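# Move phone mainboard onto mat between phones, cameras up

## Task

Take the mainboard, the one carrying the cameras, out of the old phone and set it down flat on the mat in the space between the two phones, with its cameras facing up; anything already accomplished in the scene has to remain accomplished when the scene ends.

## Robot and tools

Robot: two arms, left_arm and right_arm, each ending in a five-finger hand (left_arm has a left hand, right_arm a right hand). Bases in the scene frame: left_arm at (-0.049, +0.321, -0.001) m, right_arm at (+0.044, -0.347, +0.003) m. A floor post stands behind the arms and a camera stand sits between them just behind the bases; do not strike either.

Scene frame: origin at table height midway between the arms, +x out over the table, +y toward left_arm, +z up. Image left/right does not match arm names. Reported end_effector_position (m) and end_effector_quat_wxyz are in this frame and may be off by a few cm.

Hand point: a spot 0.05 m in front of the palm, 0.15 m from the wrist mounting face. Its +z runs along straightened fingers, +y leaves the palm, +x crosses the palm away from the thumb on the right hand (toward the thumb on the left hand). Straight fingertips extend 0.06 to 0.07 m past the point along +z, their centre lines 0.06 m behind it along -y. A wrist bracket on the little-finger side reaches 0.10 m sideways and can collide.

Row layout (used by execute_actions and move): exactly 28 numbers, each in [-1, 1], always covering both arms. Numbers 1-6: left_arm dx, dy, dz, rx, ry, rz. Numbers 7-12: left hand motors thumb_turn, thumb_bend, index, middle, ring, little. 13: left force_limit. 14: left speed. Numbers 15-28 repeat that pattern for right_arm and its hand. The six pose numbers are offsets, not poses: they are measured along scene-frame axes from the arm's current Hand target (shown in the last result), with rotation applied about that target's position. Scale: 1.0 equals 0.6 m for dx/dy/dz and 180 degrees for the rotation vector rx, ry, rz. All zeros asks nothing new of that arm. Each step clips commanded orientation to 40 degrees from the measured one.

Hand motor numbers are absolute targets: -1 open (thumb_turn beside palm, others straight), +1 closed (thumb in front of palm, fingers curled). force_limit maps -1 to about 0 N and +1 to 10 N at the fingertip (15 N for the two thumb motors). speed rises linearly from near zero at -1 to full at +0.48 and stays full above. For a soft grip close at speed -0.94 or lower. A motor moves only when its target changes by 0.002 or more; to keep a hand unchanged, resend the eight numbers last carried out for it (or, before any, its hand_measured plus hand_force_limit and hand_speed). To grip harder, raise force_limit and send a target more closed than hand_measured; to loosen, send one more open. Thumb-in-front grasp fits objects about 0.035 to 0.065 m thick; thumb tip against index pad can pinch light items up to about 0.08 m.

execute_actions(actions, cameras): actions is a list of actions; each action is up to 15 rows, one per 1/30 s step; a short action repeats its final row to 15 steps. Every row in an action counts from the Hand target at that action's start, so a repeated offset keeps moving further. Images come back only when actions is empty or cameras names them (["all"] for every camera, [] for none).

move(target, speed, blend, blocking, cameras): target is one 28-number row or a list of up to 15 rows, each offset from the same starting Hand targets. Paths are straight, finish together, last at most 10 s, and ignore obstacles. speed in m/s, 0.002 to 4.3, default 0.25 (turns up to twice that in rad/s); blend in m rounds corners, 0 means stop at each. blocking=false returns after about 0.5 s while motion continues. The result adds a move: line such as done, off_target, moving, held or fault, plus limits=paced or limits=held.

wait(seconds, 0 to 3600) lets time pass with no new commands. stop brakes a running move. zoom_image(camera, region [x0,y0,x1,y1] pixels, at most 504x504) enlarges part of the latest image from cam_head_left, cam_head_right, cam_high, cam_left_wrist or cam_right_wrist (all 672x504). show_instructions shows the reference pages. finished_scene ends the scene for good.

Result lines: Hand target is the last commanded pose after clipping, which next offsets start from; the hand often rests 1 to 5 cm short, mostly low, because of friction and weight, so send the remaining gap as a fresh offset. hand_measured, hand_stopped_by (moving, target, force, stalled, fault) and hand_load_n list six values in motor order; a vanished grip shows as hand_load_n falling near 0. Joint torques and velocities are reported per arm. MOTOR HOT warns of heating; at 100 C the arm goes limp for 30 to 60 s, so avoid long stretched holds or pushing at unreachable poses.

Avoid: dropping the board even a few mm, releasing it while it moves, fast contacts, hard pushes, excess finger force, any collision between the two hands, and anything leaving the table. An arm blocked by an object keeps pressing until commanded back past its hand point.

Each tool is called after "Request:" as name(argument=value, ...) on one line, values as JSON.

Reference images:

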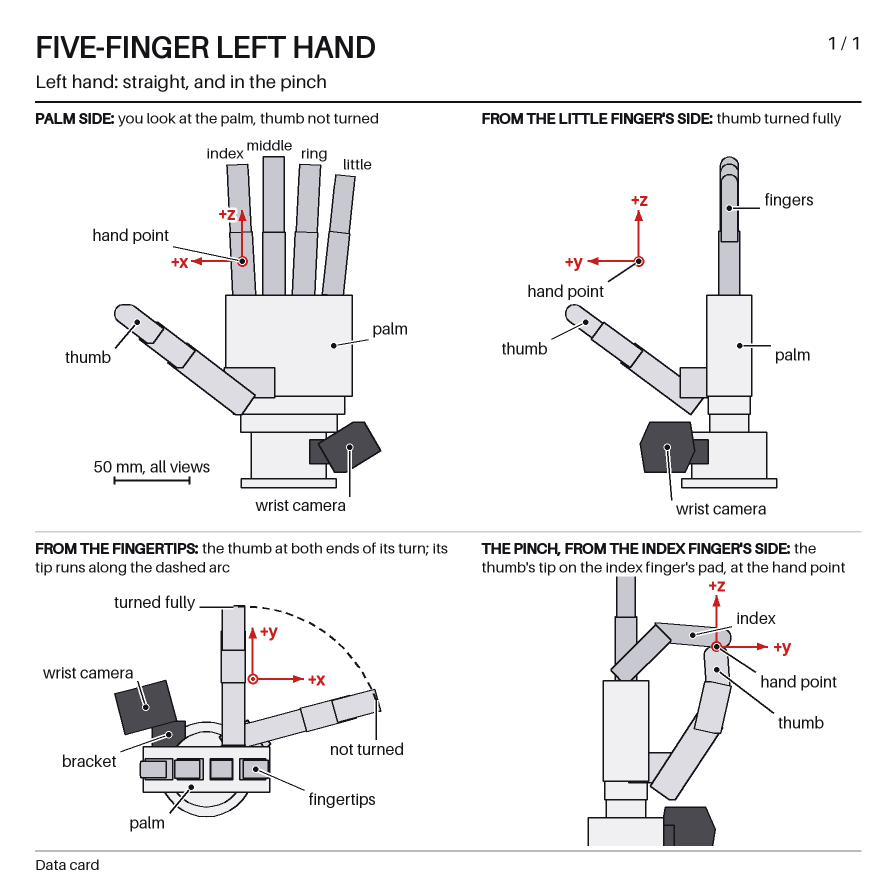

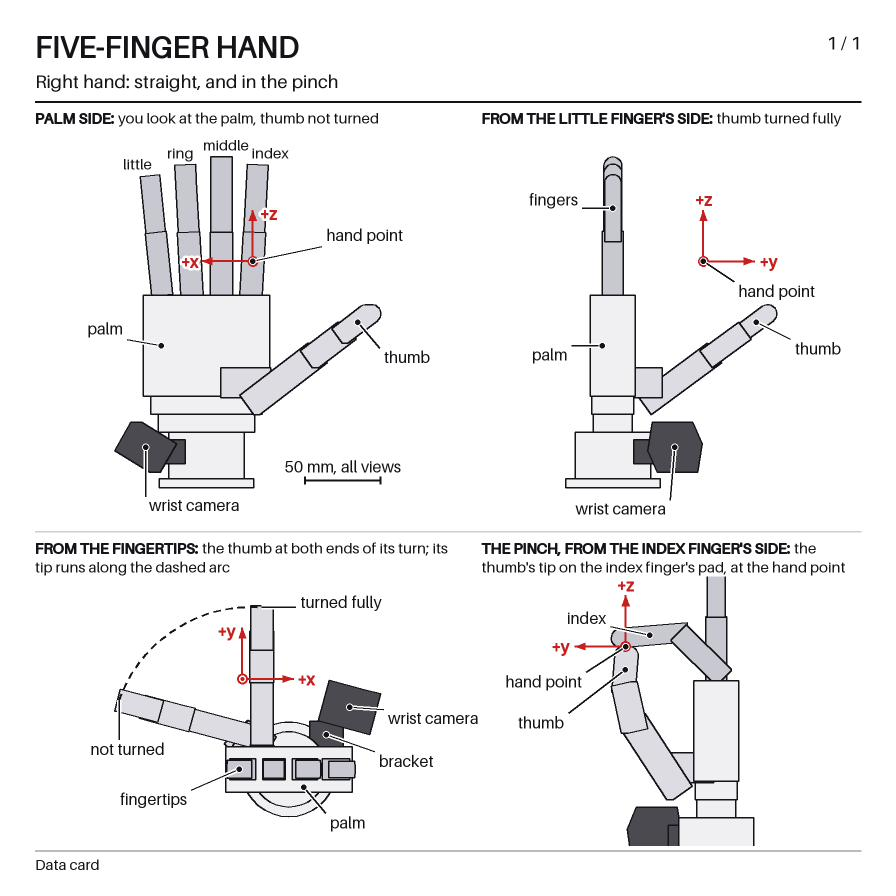

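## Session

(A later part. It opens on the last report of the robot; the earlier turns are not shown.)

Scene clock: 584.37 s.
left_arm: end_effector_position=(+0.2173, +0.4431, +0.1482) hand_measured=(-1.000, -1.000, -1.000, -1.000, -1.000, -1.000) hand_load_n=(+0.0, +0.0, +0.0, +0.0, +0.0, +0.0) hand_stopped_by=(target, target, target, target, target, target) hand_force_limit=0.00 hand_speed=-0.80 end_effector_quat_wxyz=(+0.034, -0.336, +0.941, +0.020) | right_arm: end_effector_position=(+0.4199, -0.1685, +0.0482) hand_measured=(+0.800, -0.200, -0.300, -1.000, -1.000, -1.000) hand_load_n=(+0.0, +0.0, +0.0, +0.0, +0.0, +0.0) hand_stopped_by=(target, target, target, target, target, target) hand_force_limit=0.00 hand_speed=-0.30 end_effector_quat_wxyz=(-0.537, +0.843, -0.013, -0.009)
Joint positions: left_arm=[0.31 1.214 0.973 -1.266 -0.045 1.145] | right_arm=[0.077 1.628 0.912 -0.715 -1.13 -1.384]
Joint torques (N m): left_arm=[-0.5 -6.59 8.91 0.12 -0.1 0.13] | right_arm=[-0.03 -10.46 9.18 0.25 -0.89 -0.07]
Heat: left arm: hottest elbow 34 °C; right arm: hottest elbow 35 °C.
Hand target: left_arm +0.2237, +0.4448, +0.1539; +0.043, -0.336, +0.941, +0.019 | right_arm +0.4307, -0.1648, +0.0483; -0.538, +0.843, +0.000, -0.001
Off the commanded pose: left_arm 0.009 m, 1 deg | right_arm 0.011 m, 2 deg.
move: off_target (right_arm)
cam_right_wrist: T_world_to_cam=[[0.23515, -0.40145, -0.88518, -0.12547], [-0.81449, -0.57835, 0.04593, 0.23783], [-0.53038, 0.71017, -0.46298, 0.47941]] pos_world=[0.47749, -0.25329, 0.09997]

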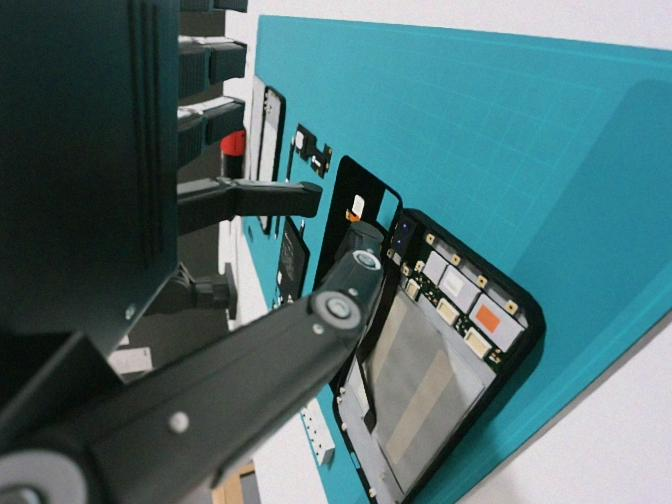

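Request:
move(target=[0,0,0,0,0,0,-1,-1,-1,-1,-1,-1,0,-0.8,-0.005,0,-0.0233,0,0,0,0.8,-0.2,-0.3,-1,-1,-1,0,-0.3], speed=0.06, cameras=["cam_right_wrist"])

Request:
zoom_image(camera="cam_right_wrist", region=[300, 160, 440, 300])

Scene clock: 627.80 s.
left_arm: end_effector_position=(+0.2173, +0.4431, +0.1482) hand_measured=(-1.000, -1.000, -1.000, -1.000, -1.000, -1.000) hand_load_n=(+0.0, +0.0, +0.0, +0.5, +0.0, +0.0) hand_stopped_by=(target, target, target, target, target, target) hand_force_limit=0.00 hand_speed=-0.80 end_effector_quat_wxyz=(+0.034, -0.336, +0.941, +0.020) | right_arm: end_effector_position=(+0.4272, -0.1680, +0.0412) hand_measured=(+0.800, -0.200, -0.300, -1.000, -1.000, -1.000) hand_load_n=(+0.0, +0.0, +0.0, +0.0, +0.5, +0.0) hand_stopped_by=(target, target, target, target, target, target) hand_force_limit=0.00 hand_speed=-0.30 end_effector_quat_wxyz=(-0.538, +0.843, -0.006, +0.001)
Joint positions: left_arm=[0.31 1.214 0.973 -1.266 -0.045 1.145] | right_arm=[0.077 1.646 0.912 -0.673 -1.13 -1.384]
Joint torques (N m): left_arm=[-0.38 -6.53 8.94 0.06 -0.1 0.13] | right_arm=[0.03 -10.4 7.31 0.32 -0.88 -0.05]
Heat: left arm: hottest elbow 34 °C; right arm: hottest elbow 34 °C.
Hand target: left_arm +0.2237, +0.4448, +0.1539; +0.043, -0.336, +0.941, +0.019 | right_arm +0.4276, -0.1648, +0.0343; -0.538, +0.843, +0.000, -0.001
Off the commanded pose: left_arm 0.009 m, 1 deg | right_arm 0.008 m, 1 deg.
move: done
cam_right_wrist: T_world_to_cam=[[0.25697, -0.39995, -0.87978, -0.14254], [-0.8154, -0.57837, 0.02476, 0.24564], [-0.51874, 0.71101, -0.47474, 0.47531]] pos_world=[0.48348, -0.25289, 0.09416]

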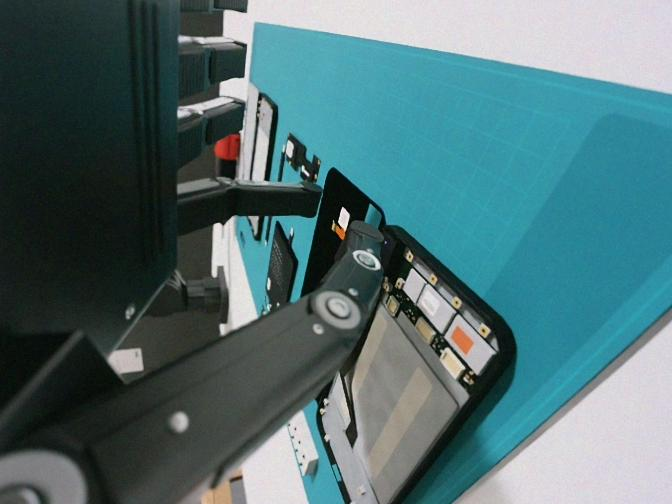

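Scaled by 3.600 from the camera's image (finer frame: 960x720).

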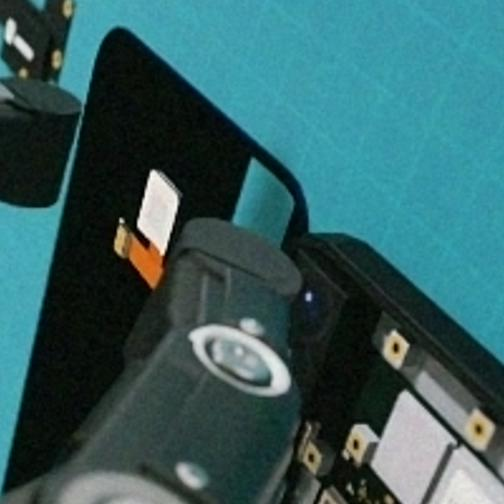

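Request:
move(target=[0,0,0,0,0,0,-1,-1,-1,-1,-1,-1,0,-0.8,-0.0167,0,-0.01,0,0,0,0.8,-0.2,-0.3,-1,-1,-1,0,-0.3], speed=0.06, cameras=["cam_right_wrist"])

Request:
zoom_image(camera="cam_right_wrist", region=[300, 160, 440, 300])

Scene clock: 637.13 s.
left_arm: end_effector_position=(+0.2173, +0.4431, +0.1482) hand_measured=(-1.000, -1.000, -1.000, -1.000, -1.000, -1.000) hand_load_n=(+0.0, +0.0, +0.0, +0.0, +0.0, +0.0) hand_stopped_by=(target, target, target, target, target, target) hand_force_limit=0.00 hand_speed=-0.80 end_effector_quat_wxyz=(+0.034, -0.336, +0.941, +0.020) | right_arm: end_effector_position=(+0.4209, -0.1684, +0.0338) hand_measured=(+0.800, -0.200, -0.300, -1.000, -1.000, -1.000) hand_load_n=(+0.0, +0.0, +0.0, +0.0, +0.0, +0.0) hand_stopped_by=(target, target, target, target, target, target) hand_force_limit=0.00 hand_speed=-0.30 end_effector_quat_wxyz=(-0.538, +0.843, -0.006, +0.002)
Joint positions: left_arm=[0.31 1.214 0.973 -1.266 -0.045 1.145] | right_arm=[0.077 1.646 0.885 -0.644 -1.13 -1.384]
Joint torques (N m): left_arm=[-0.5 -6.53 8.92 0.12 -0.11 0.14] | right_arm=[0.21 -10.99 6.46 0.4 -0.87 -0.01]
Heat: left arm: hottest elbow 34 °C; right arm: hottest elbow 34 °C.
Hand target: left_arm +0.2237, +0.4448, +0.1539; +0.043, -0.336, +0.941, +0.019 | right_arm +0.4177, -0.1649, +0.0283; -0.538, +0.843, +0.000, -0.001
Off the commanded pose: left_arm 0.009 m, 1 deg | right_arm 0.007 m, 1 deg.
move: done
cam_right_wrist: T_world_to_cam=[[0.25935, -0.3998, -0.87915, -0.14863], [-0.81544, -0.57841, 0.02248, 0.24057], [-0.5175, 0.71106, -0.47602, 0.46834]] pos_world=[0.47708, -0.25329, 0.08686]

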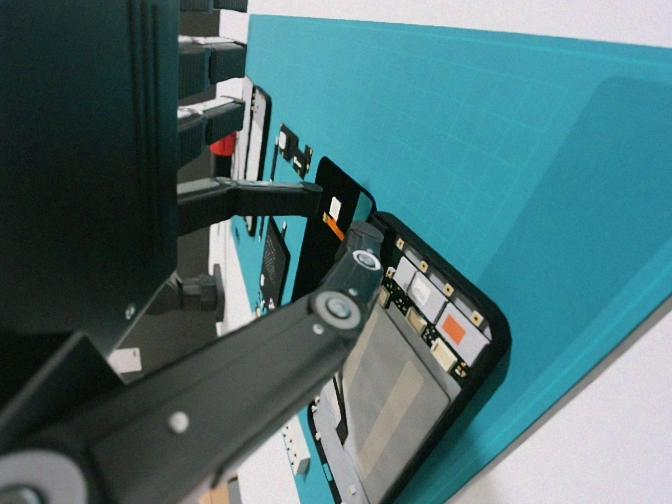

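Scaled by 3.600 from the camera's image (finer frame: 960x720).

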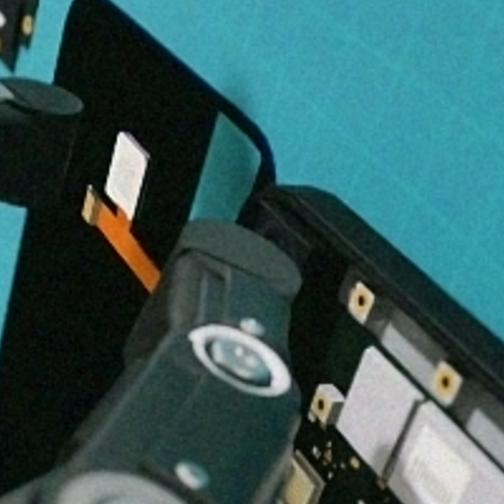

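Request:
move(target=[0,0,0,0,0,0,-1,-1,-1,-1,-1,-1,0,-0.8,-0.006,0,-0.008,0,0,0,0.8,-0.2,-0.3,-1,-1,-1,0,-0.3], speed=0.05, cameras=["cam_right_wrist"])

Request:
zoom_image(camera="cam_right_wrist", region=[300, 160, 440, 300])

Scene clock: 676.37 s.
left_arm: end_effector_position=(+0.2173, +0.4431, +0.1482) hand_measured=(-1.000, -1.000, -1.000, -1.000, -1.000, -1.000) hand_load_n=(+0.0, +0.0, +0.0, +0.0, +0.0, +0.0) hand_stopped_by=(target, target, target, target, target, target) hand_force_limit=0.00 hand_speed=-0.80 end_effector_quat_wxyz=(+0.034, -0.336, +0.941, +0.020) | right_arm: end_effector_position=(+0.4179, -0.1684, +0.0299) hand_measured=(+0.800, -0.200, -0.300, -1.000, -1.000, -1.000) hand_load_n=(+0.0, +0.0, +0.0, +0.0, +0.0, +0.0) hand_stopped_by=(target, target, target, target, target, target) hand_force_limit=0.00 hand_speed=-0.30 end_effector_quat_wxyz=(-0.538, +0.843, -0.004, +0.004)
Joint positions: left_arm=[0.31 1.214 0.973 -1.266 -0.045 1.145] | right_arm=[0.077 1.646 0.871 -0.626 -1.13 -1.384]
Joint torques (N m): left_arm=[-0.5 -6.48 8.9 0.1 -0.11 0.14] | right_arm=[0.21 -10.7 6.34 0.32 -0.87 0]
Heat: left arm: hottest elbow 34 °C; right arm: hottest elbow 31 °C.
Hand target: left_arm +0.2237, +0.4448, +0.1539; +0.043, -0.336, +0.941, +0.019 | right_arm +0.4140, -0.1649, +0.0235; -0.538, +0.843, -0.001, -0.001
Off the commanded pose: left_arm 0.009 m, 1 deg | right_arm 0.008 m, 1 deg.
move: done
cam_right_wrist: T_world_to_cam=[[0.26298, -0.39935, -0.87827, -0.15269], [-0.81508, -0.57903, 0.01922, 0.23805], [-0.51622, 0.71081, -0.47778, 0.46433]] pos_world=[0.47388, -0.25319, 0.08316]

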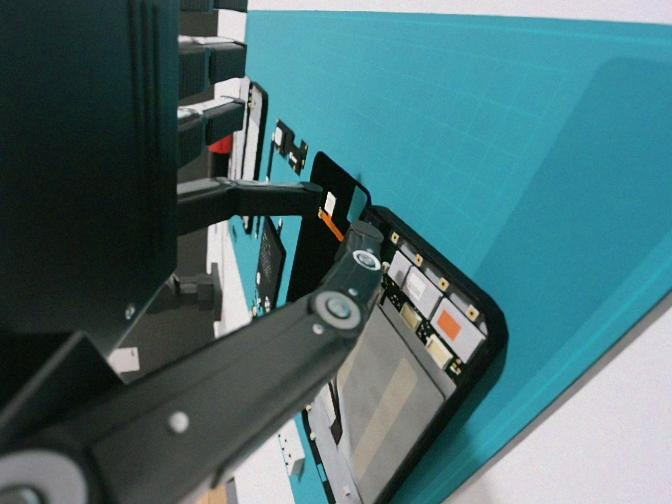

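Scaled by 3.600 from the camera's image (finer frame: 960x720).

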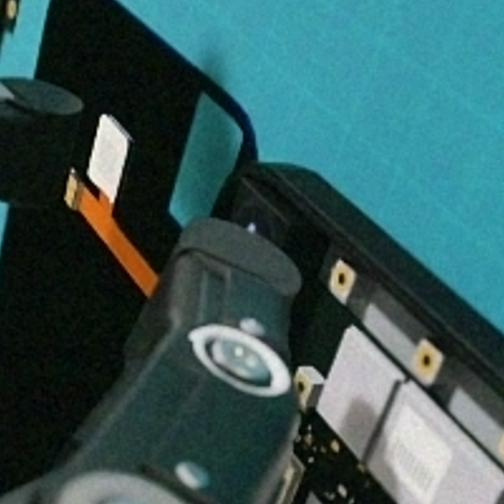

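Request:
move(target=[0,0,0,0,0,0,-1,-1,-1,-1,-1,-1,0,-0.8,-0.0033,-0.0035,-0.0068,0,0,0,0.8,-0.2,-0.3,-1,-1,-1,0,-0.3], speed=0.05, cameras=["cam_right_wrist"])

Request:
zoom_image(camera="cam_right_wrist", region=[300, 160, 440, 300])

Scene clock: 722.30 s.
left_arm: end_effector_position=(+0.2173, +0.4431, +0.1482) hand_measured=(-1.000, -1.000, -1.000, -1.000, -1.000, -1.000) hand_load_n=(+0.0, +0.0, +0.0, +0.0, +0.0, +0.0) hand_stopped_by=(target, target, target, target, target, target) hand_force_limit=0.00 hand_speed=-0.80 end_effector_quat_wxyz=(+0.034, -0.336, +0.941, +0.020) | right_arm: end_effector_position=(+0.4152, -0.1686, +0.0279) hand_measured=(+0.800, -0.200, -0.300, -1.000, -1.000, -1.000) hand_load_n=(+0.0, +0.0, +0.0, -0.5, +0.0, +0.0) hand_stopped_by=(target, target, target, target, target, target) hand_force_limit=0.00 hand_speed=-0.30 end_effector_quat_wxyz=(-0.538, +0.843, -0.005, +0.002)
Joint positions: left_arm=[0.31 1.214 0.973 -1.266 -0.045 1.145] | right_arm=[0.077 1.646 0.864 -0.623 -1.13 -1.386]
Joint torques (N m): left_arm=[-0.26 -6.59 8.94 0.1 -0.11 0.14] | right_arm=[-0.26 -10.17 6.28 0.42 -0.89 -0.07]
Heat: left arm: hottest elbow 35 °C; right arm: hottest elbow 31 °C.
Hand target: left_arm +0.2237, +0.4448, +0.1539; +0.043, -0.336, +0.941, +0.019 | right_arm +0.4121, -0.1670, +0.0194; -0.538, +0.843, -0.001, -0.001
Off the commanded pose: left_arm 0.009 m, 1 deg | right_arm 0.009 m, 1 deg.
move: done
cam_right_wrist: T_world_to_cam=[[0.26147, -0.39944, -0.87868, -0.15323], [-0.81451, -0.57976, 0.02118, 0.23532], [-0.51789, 0.71016, -0.47693, 0.46273]] pos_world=[0.47138, -0.25339, 0.08106]

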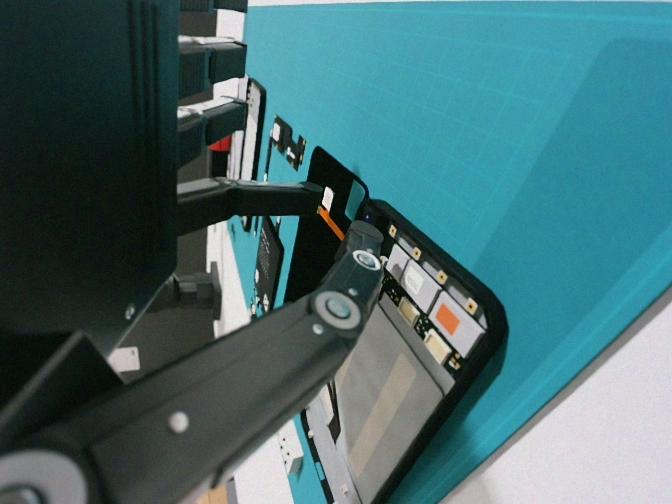

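Scaled by 3.600 from the camera's image (finer frame: 960x720).

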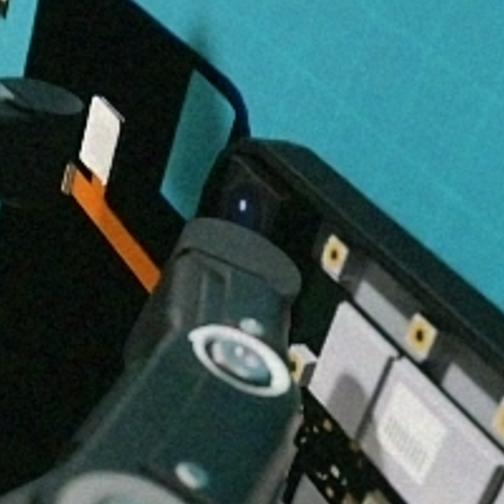

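Request:
move(target=[0,0,0,0,0,0,-1,-1,-1,-1,-1,-1,0,-0.8,0.0017,-0.0117,-0.0025,0,0,0,0.8,-0.2,-0.3,-1,-1,-1,0,-0.3], speed=0.05, cameras=["cam_right_wrist"])

Request:
zoom_image(camera="cam_right_wrist", region=[300, 160, 440, 300])

Scene clock: 728.33 s.
left_arm: end_effector_position=(+0.2173, +0.4431, +0.1482) hand_measured=(-1.000, -1.000, -1.000, -1.000, -1.000, -1.000) hand_load_n=(+0.0, +0.0, +0.0, +0.0, +0.0, +0.0) hand_stopped_by=(target, target, target, target, target, target) hand_force_limit=0.00 hand_speed=-0.80 end_effector_quat_wxyz=(+0.034, -0.336, +0.941, +0.020) | right_arm: end_effector_position=(+0.4138, -0.1703, +0.0250) hand_measured=(+0.800, -0.200, -0.300, -1.000, -1.000, -1.000) hand_load_n=(+0.0, +0.0, +0.0, +0.0, +0.0, +0.0) hand_stopped_by=(target, target, target, target, target, target) hand_force_limit=0.00 hand_speed=-0.30 end_effector_quat_wxyz=(-0.538, +0.843, +0.005, +0.004)
Joint positions: left_arm=[0.31 1.214 0.973 -1.266 -0.045 1.145] | right_arm=[0.074 1.652 0.864 -0.64 -1.132 -1.426]
Joint torques (N m): left_arm=[-0.5 -6.36 8.92 0.08 -0.11 0.13] | right_arm=[-1.61 -9.93 6.9 -0.44 -0.91 -0.08]
Heat: left arm: hottest elbow 35 °C; right arm: hottest elbow 31 °C.
Hand target: left_arm +0.2237, +0.4448, +0.1539; +0.043, -0.336, +0.941, +0.019 | right_arm +0.4132, -0.1740, +0.0180; -0.538, +0.843, +0.000, -0.001
Off the commanded pose: left_arm 0.009 m, 1 deg | right_arm 0.008 m, 1 deg.
move: done
cam_right_wrist: T_world_to_cam=[[0.2781, -0.39558, -0.87532, -0.16234], [-0.80652, -0.5911, 0.01089, 0.22835], [-0.52171, 0.70293, -0.48343, 0.46242]] pos_world=[0.47057, -0.25429, 0.07896]

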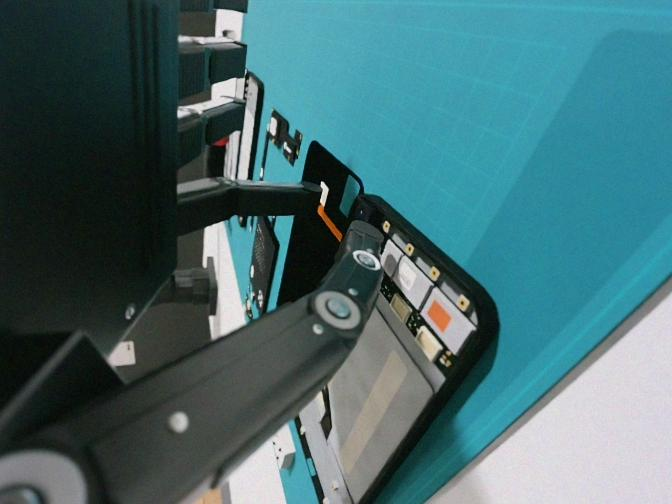

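Scaled by 3.600 from the camera's image (finer frame: 960x720).

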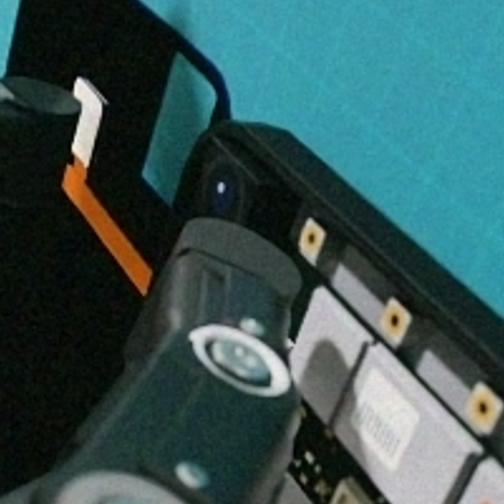

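Request:
move(target=[0,0,0,0,0,0,-1,-1,-1,-1,-1,-1,0,-0.8,0.006,0,0.0,0,0,0,0.8,-0.2,-0.3,-1,-1,-1,0,-0.3], speed=0.05, cameras=["cam_right_wrist"])

Request:
zoom_image(camera="cam_right_wrist", region=[300, 160, 440, 300])

Scene clock: 745.00 s.
left_arm: end_effector_position=(+0.2173, +0.4431, +0.1482) hand_measured=(-1.000, -1.000, -1.000, -1.000, -1.000, -1.000) hand_load_n=(+0.0, +0.0, +0.0, -0.5, +0.0, +0.0) hand_stopped_by=(target, target, target, target, target, target) hand_force_limit=0.00 hand_speed=-0.80 end_effector_quat_wxyz=(+0.034, -0.336, +0.941, +0.020) | right_arm: end_effector_position=(+0.4122, -0.1705, +0.0221) hand_measured=(+0.800, -0.200, -0.300, -1.000, -1.000, -1.000) hand_load_n=(+0.0, +0.0, +0.0, +0.0, -0.5, +0.0) hand_stopped_by=(target, target, target, target, target, target) hand_force_limit=0.00 hand_speed=-0.30 end_effector_quat_wxyz=(-0.538, +0.843, +0.002, -0.001)
Joint positions: left_arm=[0.31 1.214 0.973 -1.266 -0.045 1.145] | right_arm=[0.074 1.66 0.864 -0.644 -1.132 -1.428]
Joint torques (N m): left_arm=[-0.38 -6.48 8.9 0.09 -0.11 0.13] | right_arm=[-1.61 -10.05 7.73 -0.4 -0.9 -0.09]
Heat: left arm: hottest elbow 35 °C; right arm: hottest elbow 31 °C.
Hand target: left_arm +0.2237, +0.4448, +0.1539; +0.043, -0.336, +0.941, +0.019 | right_arm +0.4167, -0.1739, +0.0180; -0.538, +0.843, +0.000, -0.001
Off the commanded pose: left_arm 0.009 m, 1 deg | right_arm 0.007 m, 0 deg.
move: done
cam_right_wrist: T_world_to_cam=[[0.26884, -0.39579, -0.87811, -0.16076], [-0.80608, -0.59147, 0.0198, 0.22641], [-0.52721, 0.7025, -0.47805, 0.46232]] pos_world=[0.46947, -0.25449, 0.07536]

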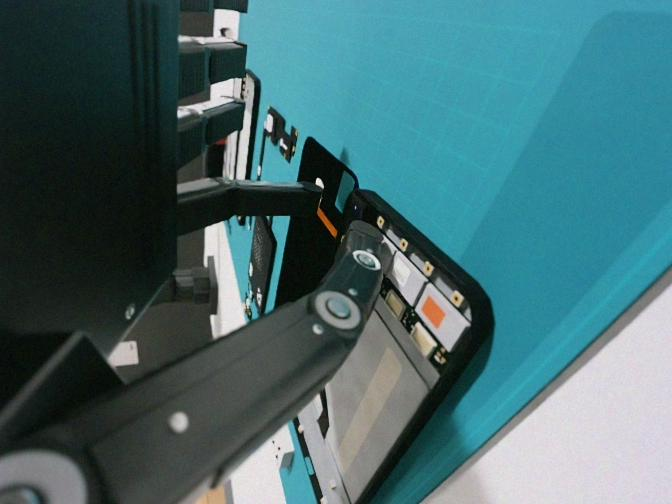

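Scaled by 3.600 from the camera's image (finer frame: 960x720).

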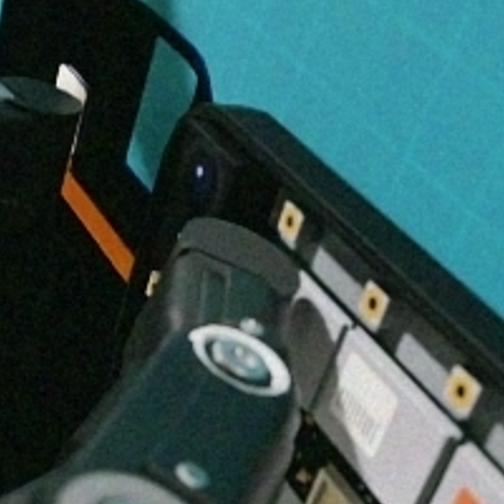

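Request:
wait(seconds=0, cameras=["all"])

Request:
zoom_image(camera="cam_head_right", region=[360, 280, 460, 380])

Request:
zoom_image(camera="cam_head_left", region=[340, 280, 440, 380])

Scene clock: 762.37 s.
left_arm: end_effector_position=(+0.2173, +0.4431, +0.1482) hand_measured=(-1.000, -1.000, -1.000, -1.000, -1.000, -1.000) hand_load_n=(+0.0, +0.0, +0.0, +0.0, +0.0, +0.0) hand_stopped_by=(target, target, target, target, target, target) hand_force_limit=0.00 hand_speed=-0.80 end_effector_quat_wxyz=(+0.034, -0.336, +0.941, +0.020) | right_arm: end_effector_position=(+0.4121, -0.1705, +0.0221) hand_measured=(+0.800, -0.200, -0.300, -1.000, -1.000, -1.000) hand_load_n=(+0.0, +0.0, +0.0, +0.0, +0.0, +0.0) hand_stopped_by=(target, target, target, target, target, target) hand_force_limit=0.00 hand_speed=-0.30 end_effector_quat_wxyz=(-0.538, +0.843, +0.002, -0.001)
Joint positions: left_arm=[0.31 1.214 0.973 -1.266 -0.045 1.145] | right_arm=[0.074 1.66 0.864 -0.644 -1.132 -1.428]
Joint torques (N m): left_arm=[-0.38 -6.48 8.92 0.13 -0.1 0.15] | right_arm=[-1.61 -10.05 7.73 -0.5 -0.9 -0.08]
Heat: left arm: hottest elbow 35 °C; right arm: hottest elbow 31 °C.
Hand target: left_arm +0.2237, +0.4448, +0.1539; +0.043, -0.336, +0.941, +0.019 | right_arm +0.4167, -0.1739, +0.0180; -0.538, +0.843, +0.000, -0.001
Off the commanded pose: left_arm 0.009 m, 1 deg | right_arm 0.007 m, 0 deg.
cam_right_wrist: T_world_to_cam=[[0.26844, -0.39583, -0.87821, -0.16058], [-0.80609, -0.59145, 0.02019, 0.22639], [-0.52741, 0.7025, -0.47785, 0.4624]] pos_world=[0.46947, -0.25449, 0.07536]

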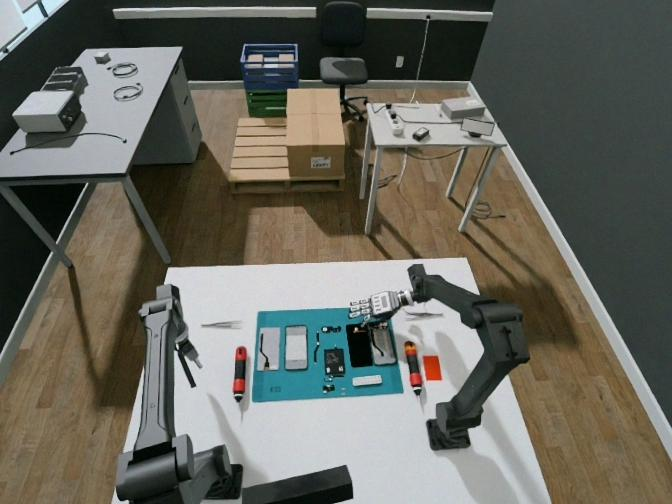

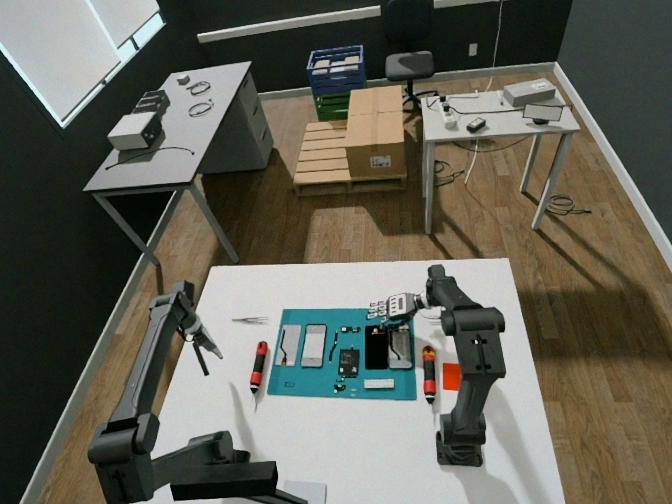

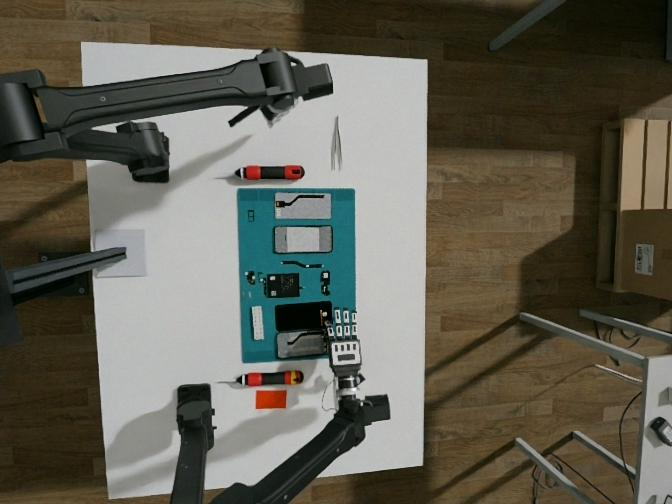

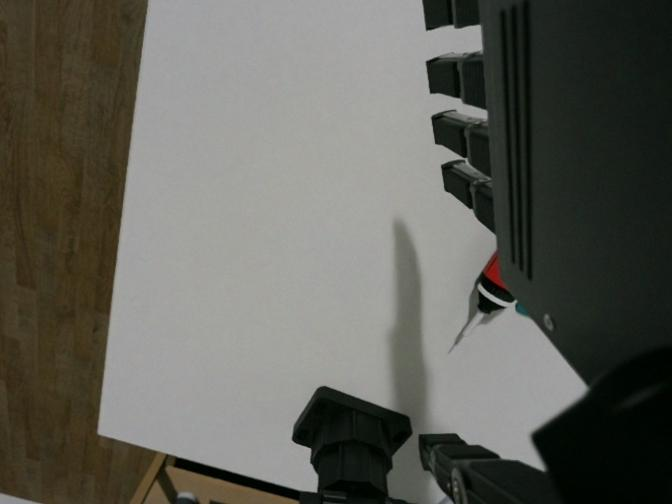

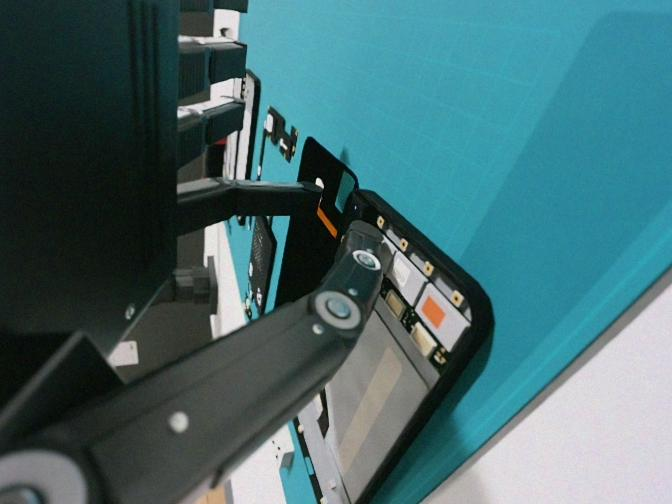

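Scaled by 5.040 from the camera's image (finer frame: 960x720).

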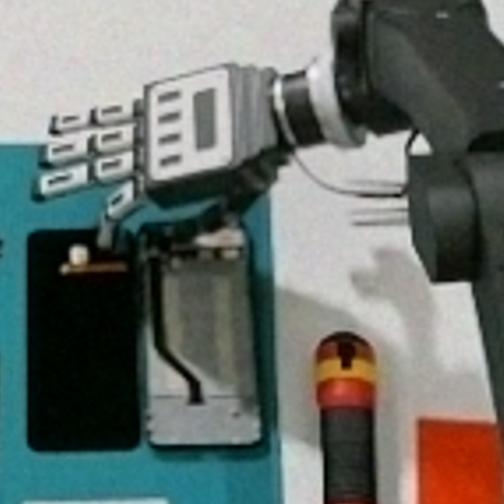

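Scaled by 5.040 from the camera's image (finer frame: 960x720).

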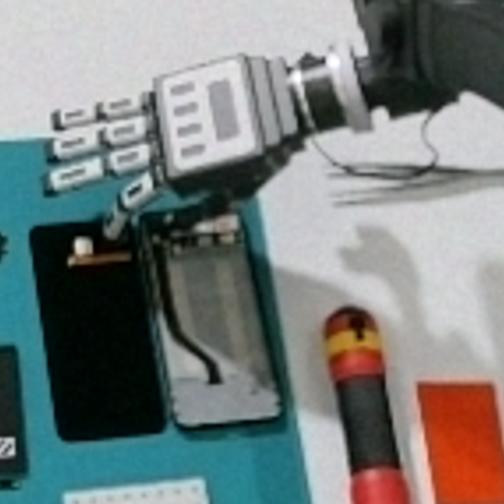

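Request:
move(target=[0,0,0,0,0,0,-1,-1,-1,-1,-1,-1,0,-0.8,0,0,0,0,0,0,0.8,-0.2,0.3,-1,-1,-1,-0.7,-0.85], speed=0.05, cameras=["cam_right_wrist"])

Request:
zoom_image(camera="cam_right_wrist", region=[290, 150, 430, 290])

Scene clock: 805.77 s.
left_arm: end_effector_position=(+0.2173, +0.4431, +0.1482) hand_measured=(-1.000, -1.000, -1.000, -1.000, -1.000, -1.000) hand_load_n=(+0.0, +0.0, +0.0, +0.0, +0.0, +0.0) hand_stopped_by=(target, target, target, target, target, target) hand_force_limit=0.00 hand_speed=-0.80 end_effector_quat_wxyz=(+0.034, -0.336, +0.941, +0.020) | right_arm: end_effector_position=(+0.4120, -0.1698, +0.0229) hand_measured=(+0.800, -0.200, +0.268, -1.000, -1.000, -1.000) hand_load_n=(+0.0, +0.5, +2.5, +0.0, +0.0, +0.0) hand_stopped_by=(target, target, force, target, target, target) hand_force_limit=-0.70 hand_speed=-0.85 end_effector_quat_wxyz=(-0.540, +0.842, +0.002, -0.001)
Joint positions: left_arm=[0.31 1.214 0.973 -1.266 -0.045 1.145] | right_arm=[0.074 1.66 0.864 -0.644 -1.137 -1.428]
Joint torques (N m): left_arm=[-0.32 -6.48 8.87 0.13 -0.11 0.13] | right_arm=[-1.61 -10.05 7.75 -0.53 -0.71 -0.08]
Heat: left arm: hottest elbow 35 °C; right arm: hottest elbow 31 °C.
Hand target: left_arm +0.2237, +0.4448, +0.1539; +0.043, -0.336, +0.941, +0.019 | right_arm +0.4167, -0.1739, +0.0180; -0.538, +0.843, +0.000, -0.001
Off the commanded pose: left_arm 0.009 m, 1 deg | right_arm 0.008 m, 0 deg.
move: done
cam_right_wrist: T_world_to_cam=[[0.26877, -0.39094, -0.8803, -0.15875], [-0.80556, -0.59226, 0.01707, 0.22638], [-0.52804, 0.70455, -0.47411, 0.46272]] pos_world=[0.46937, -0.254, 0.07576]

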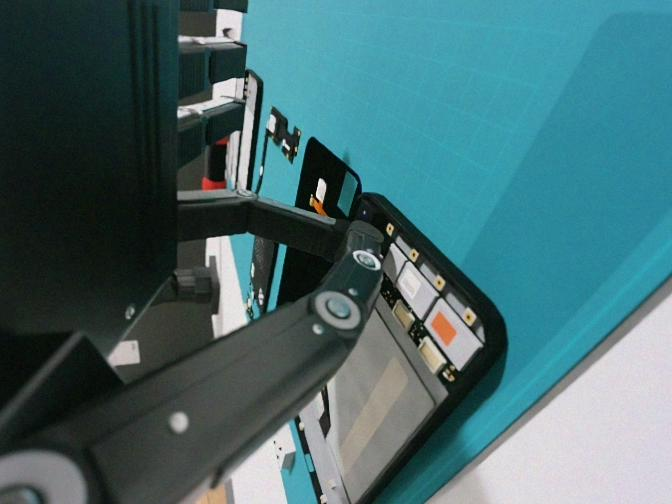

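Scaled by 3.600 from the camera's image (finer frame: 960x720).

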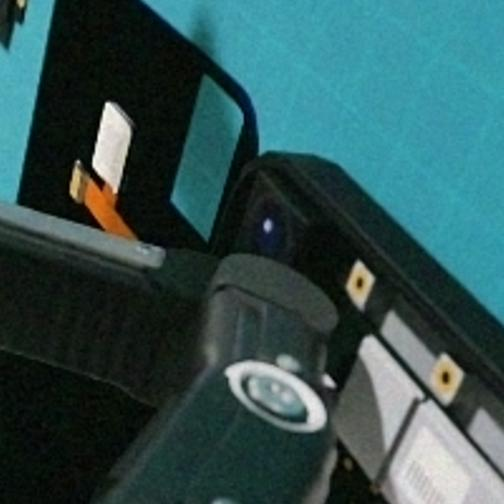

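Request:
move(target=[0,0,0,0,0,0,-1,-1,-1,-1,-1,-1,0,-0.8,0,0,0.04,0,0,0,0.8,-0.2,0.3,-1,-1,-1,-0.7,-0.85], speed=0.04, cameras=["cam_right_wrist", "cam_head_right"])

Request:
zoom_image(camera="cam_right_wrist", region=[290, 150, 490, 350])

Scene clock: 823.63 s.
left_arm: end_effector_position=(+0.2173, +0.4431, +0.1482) hand_measured=(-1.000, -1.000, -1.000, -1.000, -1.000, -1.000) hand_load_n=(+0.0, -0.5, +0.0, +0.0, +0.0, +0.0) hand_stopped_by=(target, target, target, target, target, target) hand_force_limit=0.00 hand_speed=-0.80 end_effector_quat_wxyz=(+0.034, -0.336, +0.941, +0.020) | right_arm: end_effector_position=(+0.4003, -0.1708, +0.0333) hand_measured=(+0.800, -0.200, +0.268, -1.000, -1.000, -1.000) hand_load_n=(+0.0, +0.0, +2.5, +0.0, +0.0, +0.0) hand_stopped_by=(target, target, force, target, target, target) hand_force_limit=-0.70 hand_speed=-0.85 end_effector_quat_wxyz=(-0.539, +0.842, -0.010, -0.019)
Joint positions: left_arm=[0.31 1.214 0.973 -1.266 -0.045 1.145] | right_arm=[0.074 1.634 0.864 -0.714 -1.137 -1.428]
Joint torques (N m): left_arm=[-0.38 -6.42 8.92 0.1 -0.11 0.14] | right_arm=[-1.61 -11.69 9.47 -0.59 -0.72 -0.07]
Heat: left arm: hottest elbow 35 °C; right arm: hottest elbow 31 °C.
Hand target: left_arm +0.2237, +0.4448, +0.1539; +0.043, -0.336, +0.941, +0.019 | right_arm +0.4168, -0.1741, +0.0420; -0.538, +0.843, -0.001, -0.001
Off the commanded pose: left_arm 0.009 m, 1 deg | right_arm 0.019 m, 2 deg.
move: off_target (right_arm)
cam_right_wrist: T_world_to_cam=[[0.2306, -0.3942, -0.88962, -0.13189], [-0.80434, -0.59174, 0.05371, 0.21471], [-0.5476, 0.70317, -0.45352, 0.46909]] pos_world=[0.45999, -0.25479, 0.08388]
Images, in order (width x height): cam_head_right 672x504, cam_right_wrist 672x504.

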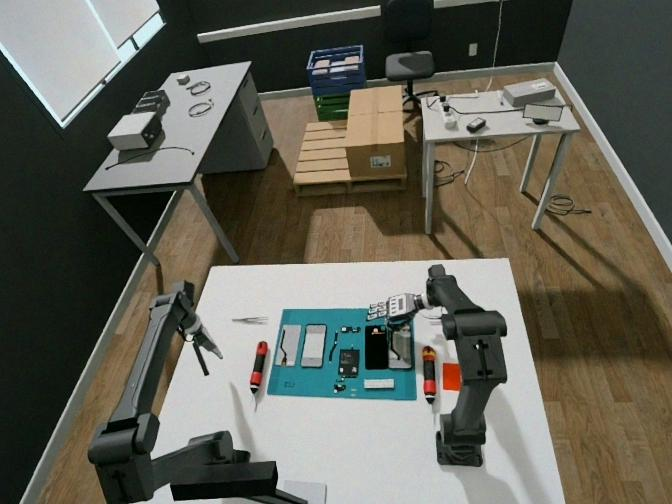

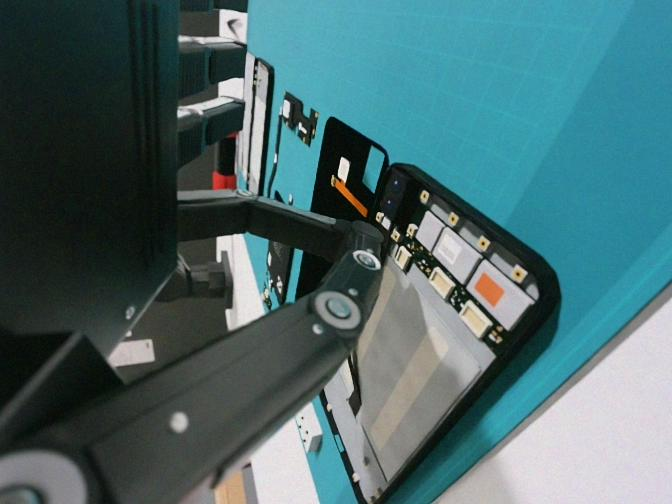

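Scaled by 2.520 from the camera's image (finer frame: 960x720).

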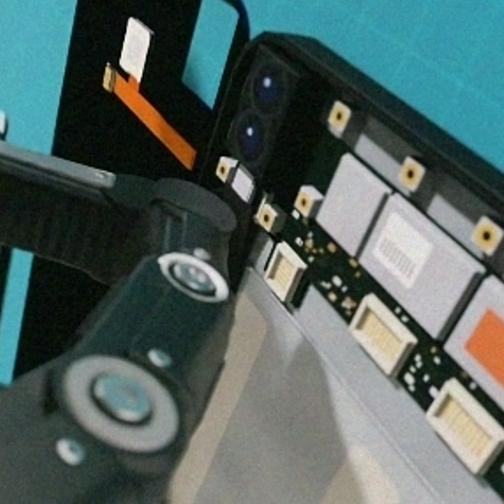

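Request:
move(target=[[0,0,0,0,0,0,-1,-1,-1,-1,-1,-1,0,-0.8,0,0,0.15,0,0,0,0.8,-0.2,-1,-1,-1,-1,-0.7,0],[0,0,0,0,0,0,-1,-1,-1,-1,-1,-1,0,-0.8,-0.088,-0.033,0.15,0.06,-0.074,-0.563,-1,-1,-1,-1,-1,-1,-0.7,0],[0,0,0,0,0,0,-1,-1,-1,-1,-1,-1,0,-0.8,-0.088,-0.033,0.03,0.06,-0.074,-0.563,-1,-1,-1,-1,-1,-1,-0.7,0]], speed=0.3, cameras=["cam_right_wrist", "cam_head_right"])

Scene clock: 999.40 s.
left_arm: end_effector_position=(+0.2173, +0.4431, +0.1482) hand_measured=(-1.000, -1.000, -1.000, -1.000, -1.000, -1.000) hand_load_n=(+0.0, +0.0, +0.0, +0.0, +0.0, +0.0) hand_stopped_by=(target, target, target, target, target, target) hand_force_limit=0.00 hand_speed=-0.80 end_effector_quat_wxyz=(+0.034, -0.336, +0.941, +0.020) | right_arm: end_effector_position=(+0.3668, -0.1931, +0.0641) hand_measured=(-1.000, -1.000, -1.000, -1.000, -1.000, -1.000) hand_load_n=(-0.5, +0.0, +0.0, -0.5, +0.0, +0.0) hand_stopped_by=(target, target, target, target, target, target) hand_force_limit=-0.70 hand_speed=0.00 end_effector_quat_wxyz=(+0.410, -0.474, +0.600, -0.496)
Joint positions: left_arm=[0.31 1.214 0.973 -1.266 -0.045 1.145] | right_arm=[0.869 1.208 0.162 0.699 1.045 0.325]
Joint torques (N m): left_arm=[-0.32 -6.42 8.91 0.13 -0.1 0.13] | right_arm=[-0.03 -2.43 5.49 1.84 0.32 -0.05]
Heat: left arm: hottest elbow 35 °C; right arm: hottest elbow 32 °C.
Hand target: left_arm +0.2237, +0.4448, +0.1539; +0.043, -0.336, +0.941, +0.019 | right_arm +0.3639, -0.1938, +0.0599; +0.406, -0.482, +0.595, -0.499
Off the commanded pose: left_arm 0.009 m, 1 deg | right_arm 0.005 m, 1 deg.
move: done; target 2's new numbers were sent with right_arm's hand 0.019 m and 2 deg from that target
cam_right_wrist: T_world_to_cam=[[-0.20411, -0.20682, -0.95685, 0.09439], [-0.38643, 0.91507, -0.11536, 0.32133], [0.89945, 0.34621, -0.2667, -0.13132]] pos_world=[0.26156, -0.22906, 0.09236]
Images, in order (width x height): cam_head_right 672x504, cam_right_wrist 672x504.

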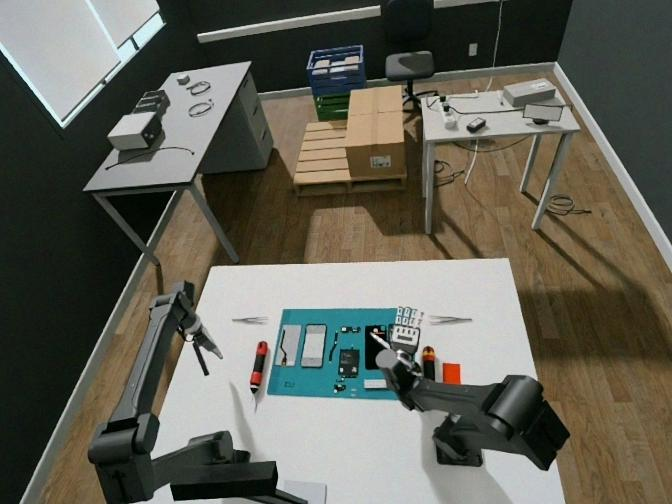

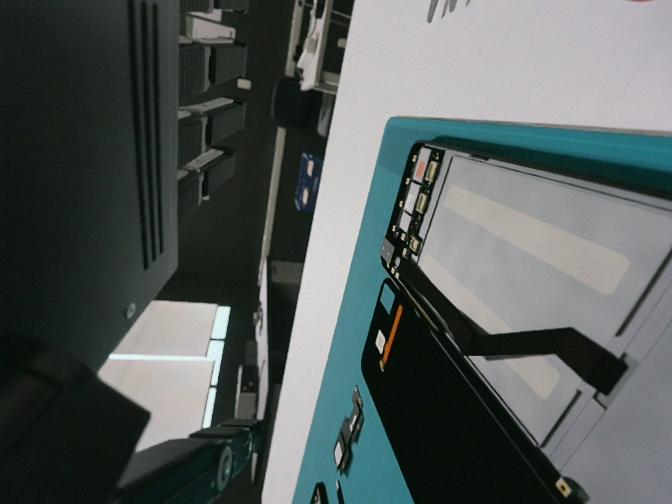

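Request:
zoom_image(camera="cam_right_wrist", region=[370, 130, 470, 230])

Request:
zoom_image(camera="cam_right_wrist", region=[370, 210, 450, 290])

Request:
zoom_image(camera="cam_right_wrist", region=[370, 200, 670, 420])

Scaled by 5.040 from the camera's image (finer frame: 960x720).

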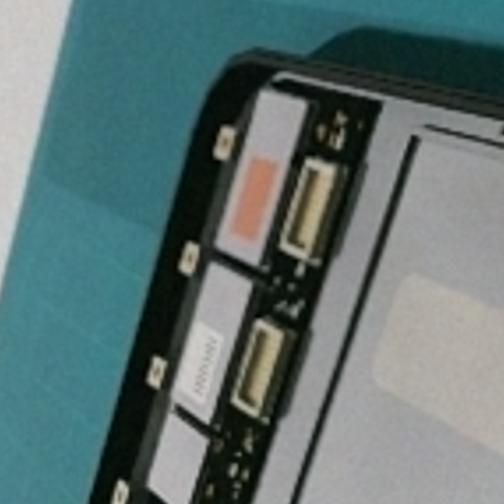

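Scaled by 6.300 from the camera's image (finer frame: 960x720).

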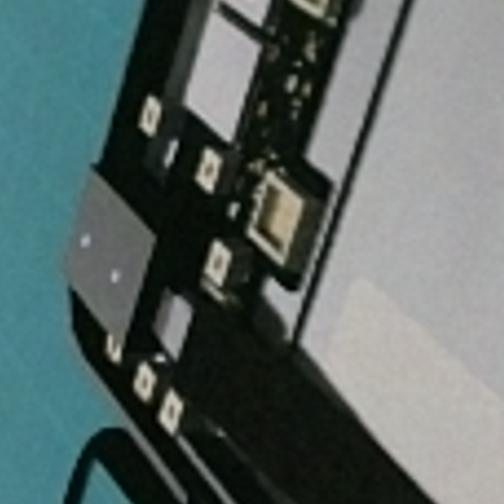

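Scaled by 1.680 from the camera's image (finer frame: 960x720).

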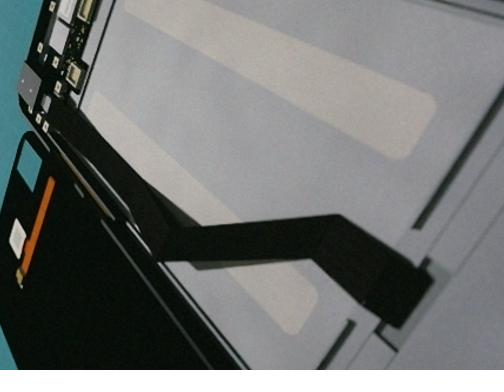

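Request:
move(target=[[0,0,0,0,0,0,-1,-1,-1,-1,-1,-1,0,-0.8,0,0,0.117,0,0,0,-1,-1,-1,-1,-1,-1,-0.7,0],[0,0,0,0,0,0,-1,-1,-1,-1,-1,-1,0,-0.8,0.093,0.0357,0.117,0,0,0.5667,0.75,-0.1,-0.1,-1,-1,-1,-0.7,0],[0,0,0,0,0,0,-1,-1,-1,-1,-1,-1,0,-0.8,0.093,0.0357,-0.017,0,0,0.5667,0.75,-0.1,-0.1,-1,-1,-1,-0.7,0]], speed=0.3, cameras=["cam_right_wrist"])

Request:
zoom_image(camera="cam_right_wrist", region=[270, 130, 470, 330])

Scene clock: 1118.20 s.
left_arm: end_effector_position=(+0.2173, +0.4431, +0.1482) hand_measured=(-1.000, -1.000, -1.000, -1.000, -1.000, -1.000) hand_load_n=(+0.0, +0.0, +0.0, +0.0, +0.0, +0.0) hand_stopped_by=(target, target, target, target, target, target) hand_force_limit=0.00 hand_speed=-0.80 end_effector_quat_wxyz=(+0.034, -0.336, +0.941, +0.020) | right_arm: end_effector_position=(+0.4227, -0.1760, +0.0530) hand_measured=(+0.750, -0.100, -0.100, -1.000, -1.000, -1.000) hand_load_n=(+0.0, -0.5, +0.0, +0.0, +0.0, -0.5) hand_stopped_by=(target, target, target, target, target, target) hand_force_limit=-0.70 hand_speed=0.00 end_effector_quat_wxyz=(-0.644, +0.765, +0.002, +0.007)
Joint positions: left_arm=[0.31 1.214 0.973 -1.266 -0.045 1.145] | right_arm=[-0.016 1.737 0.928 -0.864 -1.398 -1.689]
Joint torques (N m): left_arm=[-0.32 -6.36 8.94 0.08 -0.1 0.13] | right_arm=[0.15 -11.87 6.05 -0.16 -0.89 0.19]
Heat: left arm: hottest elbow 35 °C; right arm: hottest elbow 31 °C.
Hand target: left_arm +0.2237, +0.4448, +0.1539; +0.043, -0.336, +0.941, +0.019 | right_arm +0.4198, -0.1723, +0.0498; -0.644, +0.765, +0.000, -0.001
Off the commanded pose: left_arm 0.009 m, 1 deg | right_arm 0.006 m, 1 deg.
move: done; target 2's new numbers were sent with right_arm's hand 0.011 m and 1 deg from that target
cam_right_wrist: T_world_to_cam=[[0.27785, -0.15601, -0.94787, -0.09651], [-0.80942, -0.56942, -0.14354, 0.2451], [-0.51734, 0.80711, -0.28449, 0.49052]] pos_world=[0.47897, -0.2714, 0.08325]

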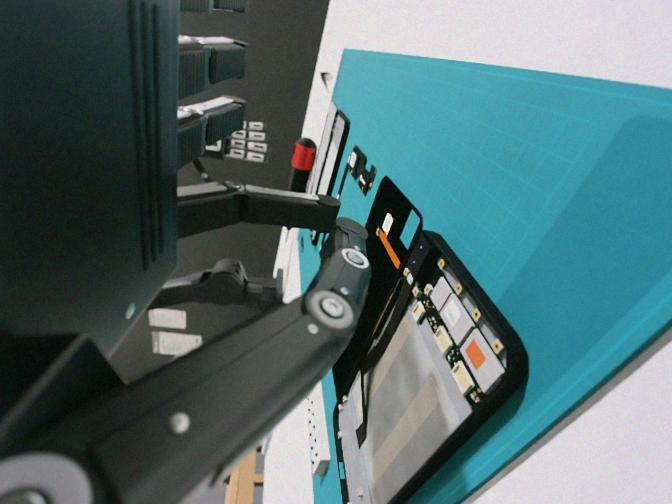

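Scaled by 2.520 from the camera's image (finer frame: 960x720).

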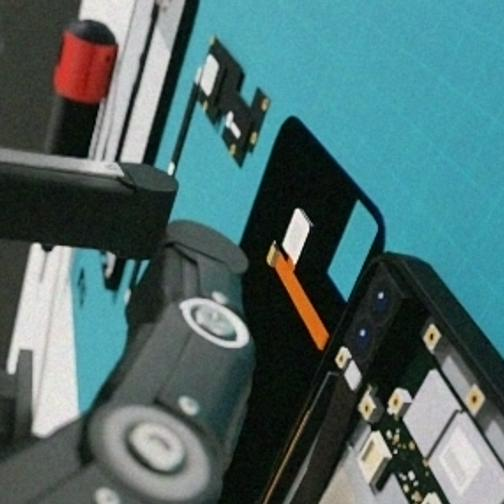

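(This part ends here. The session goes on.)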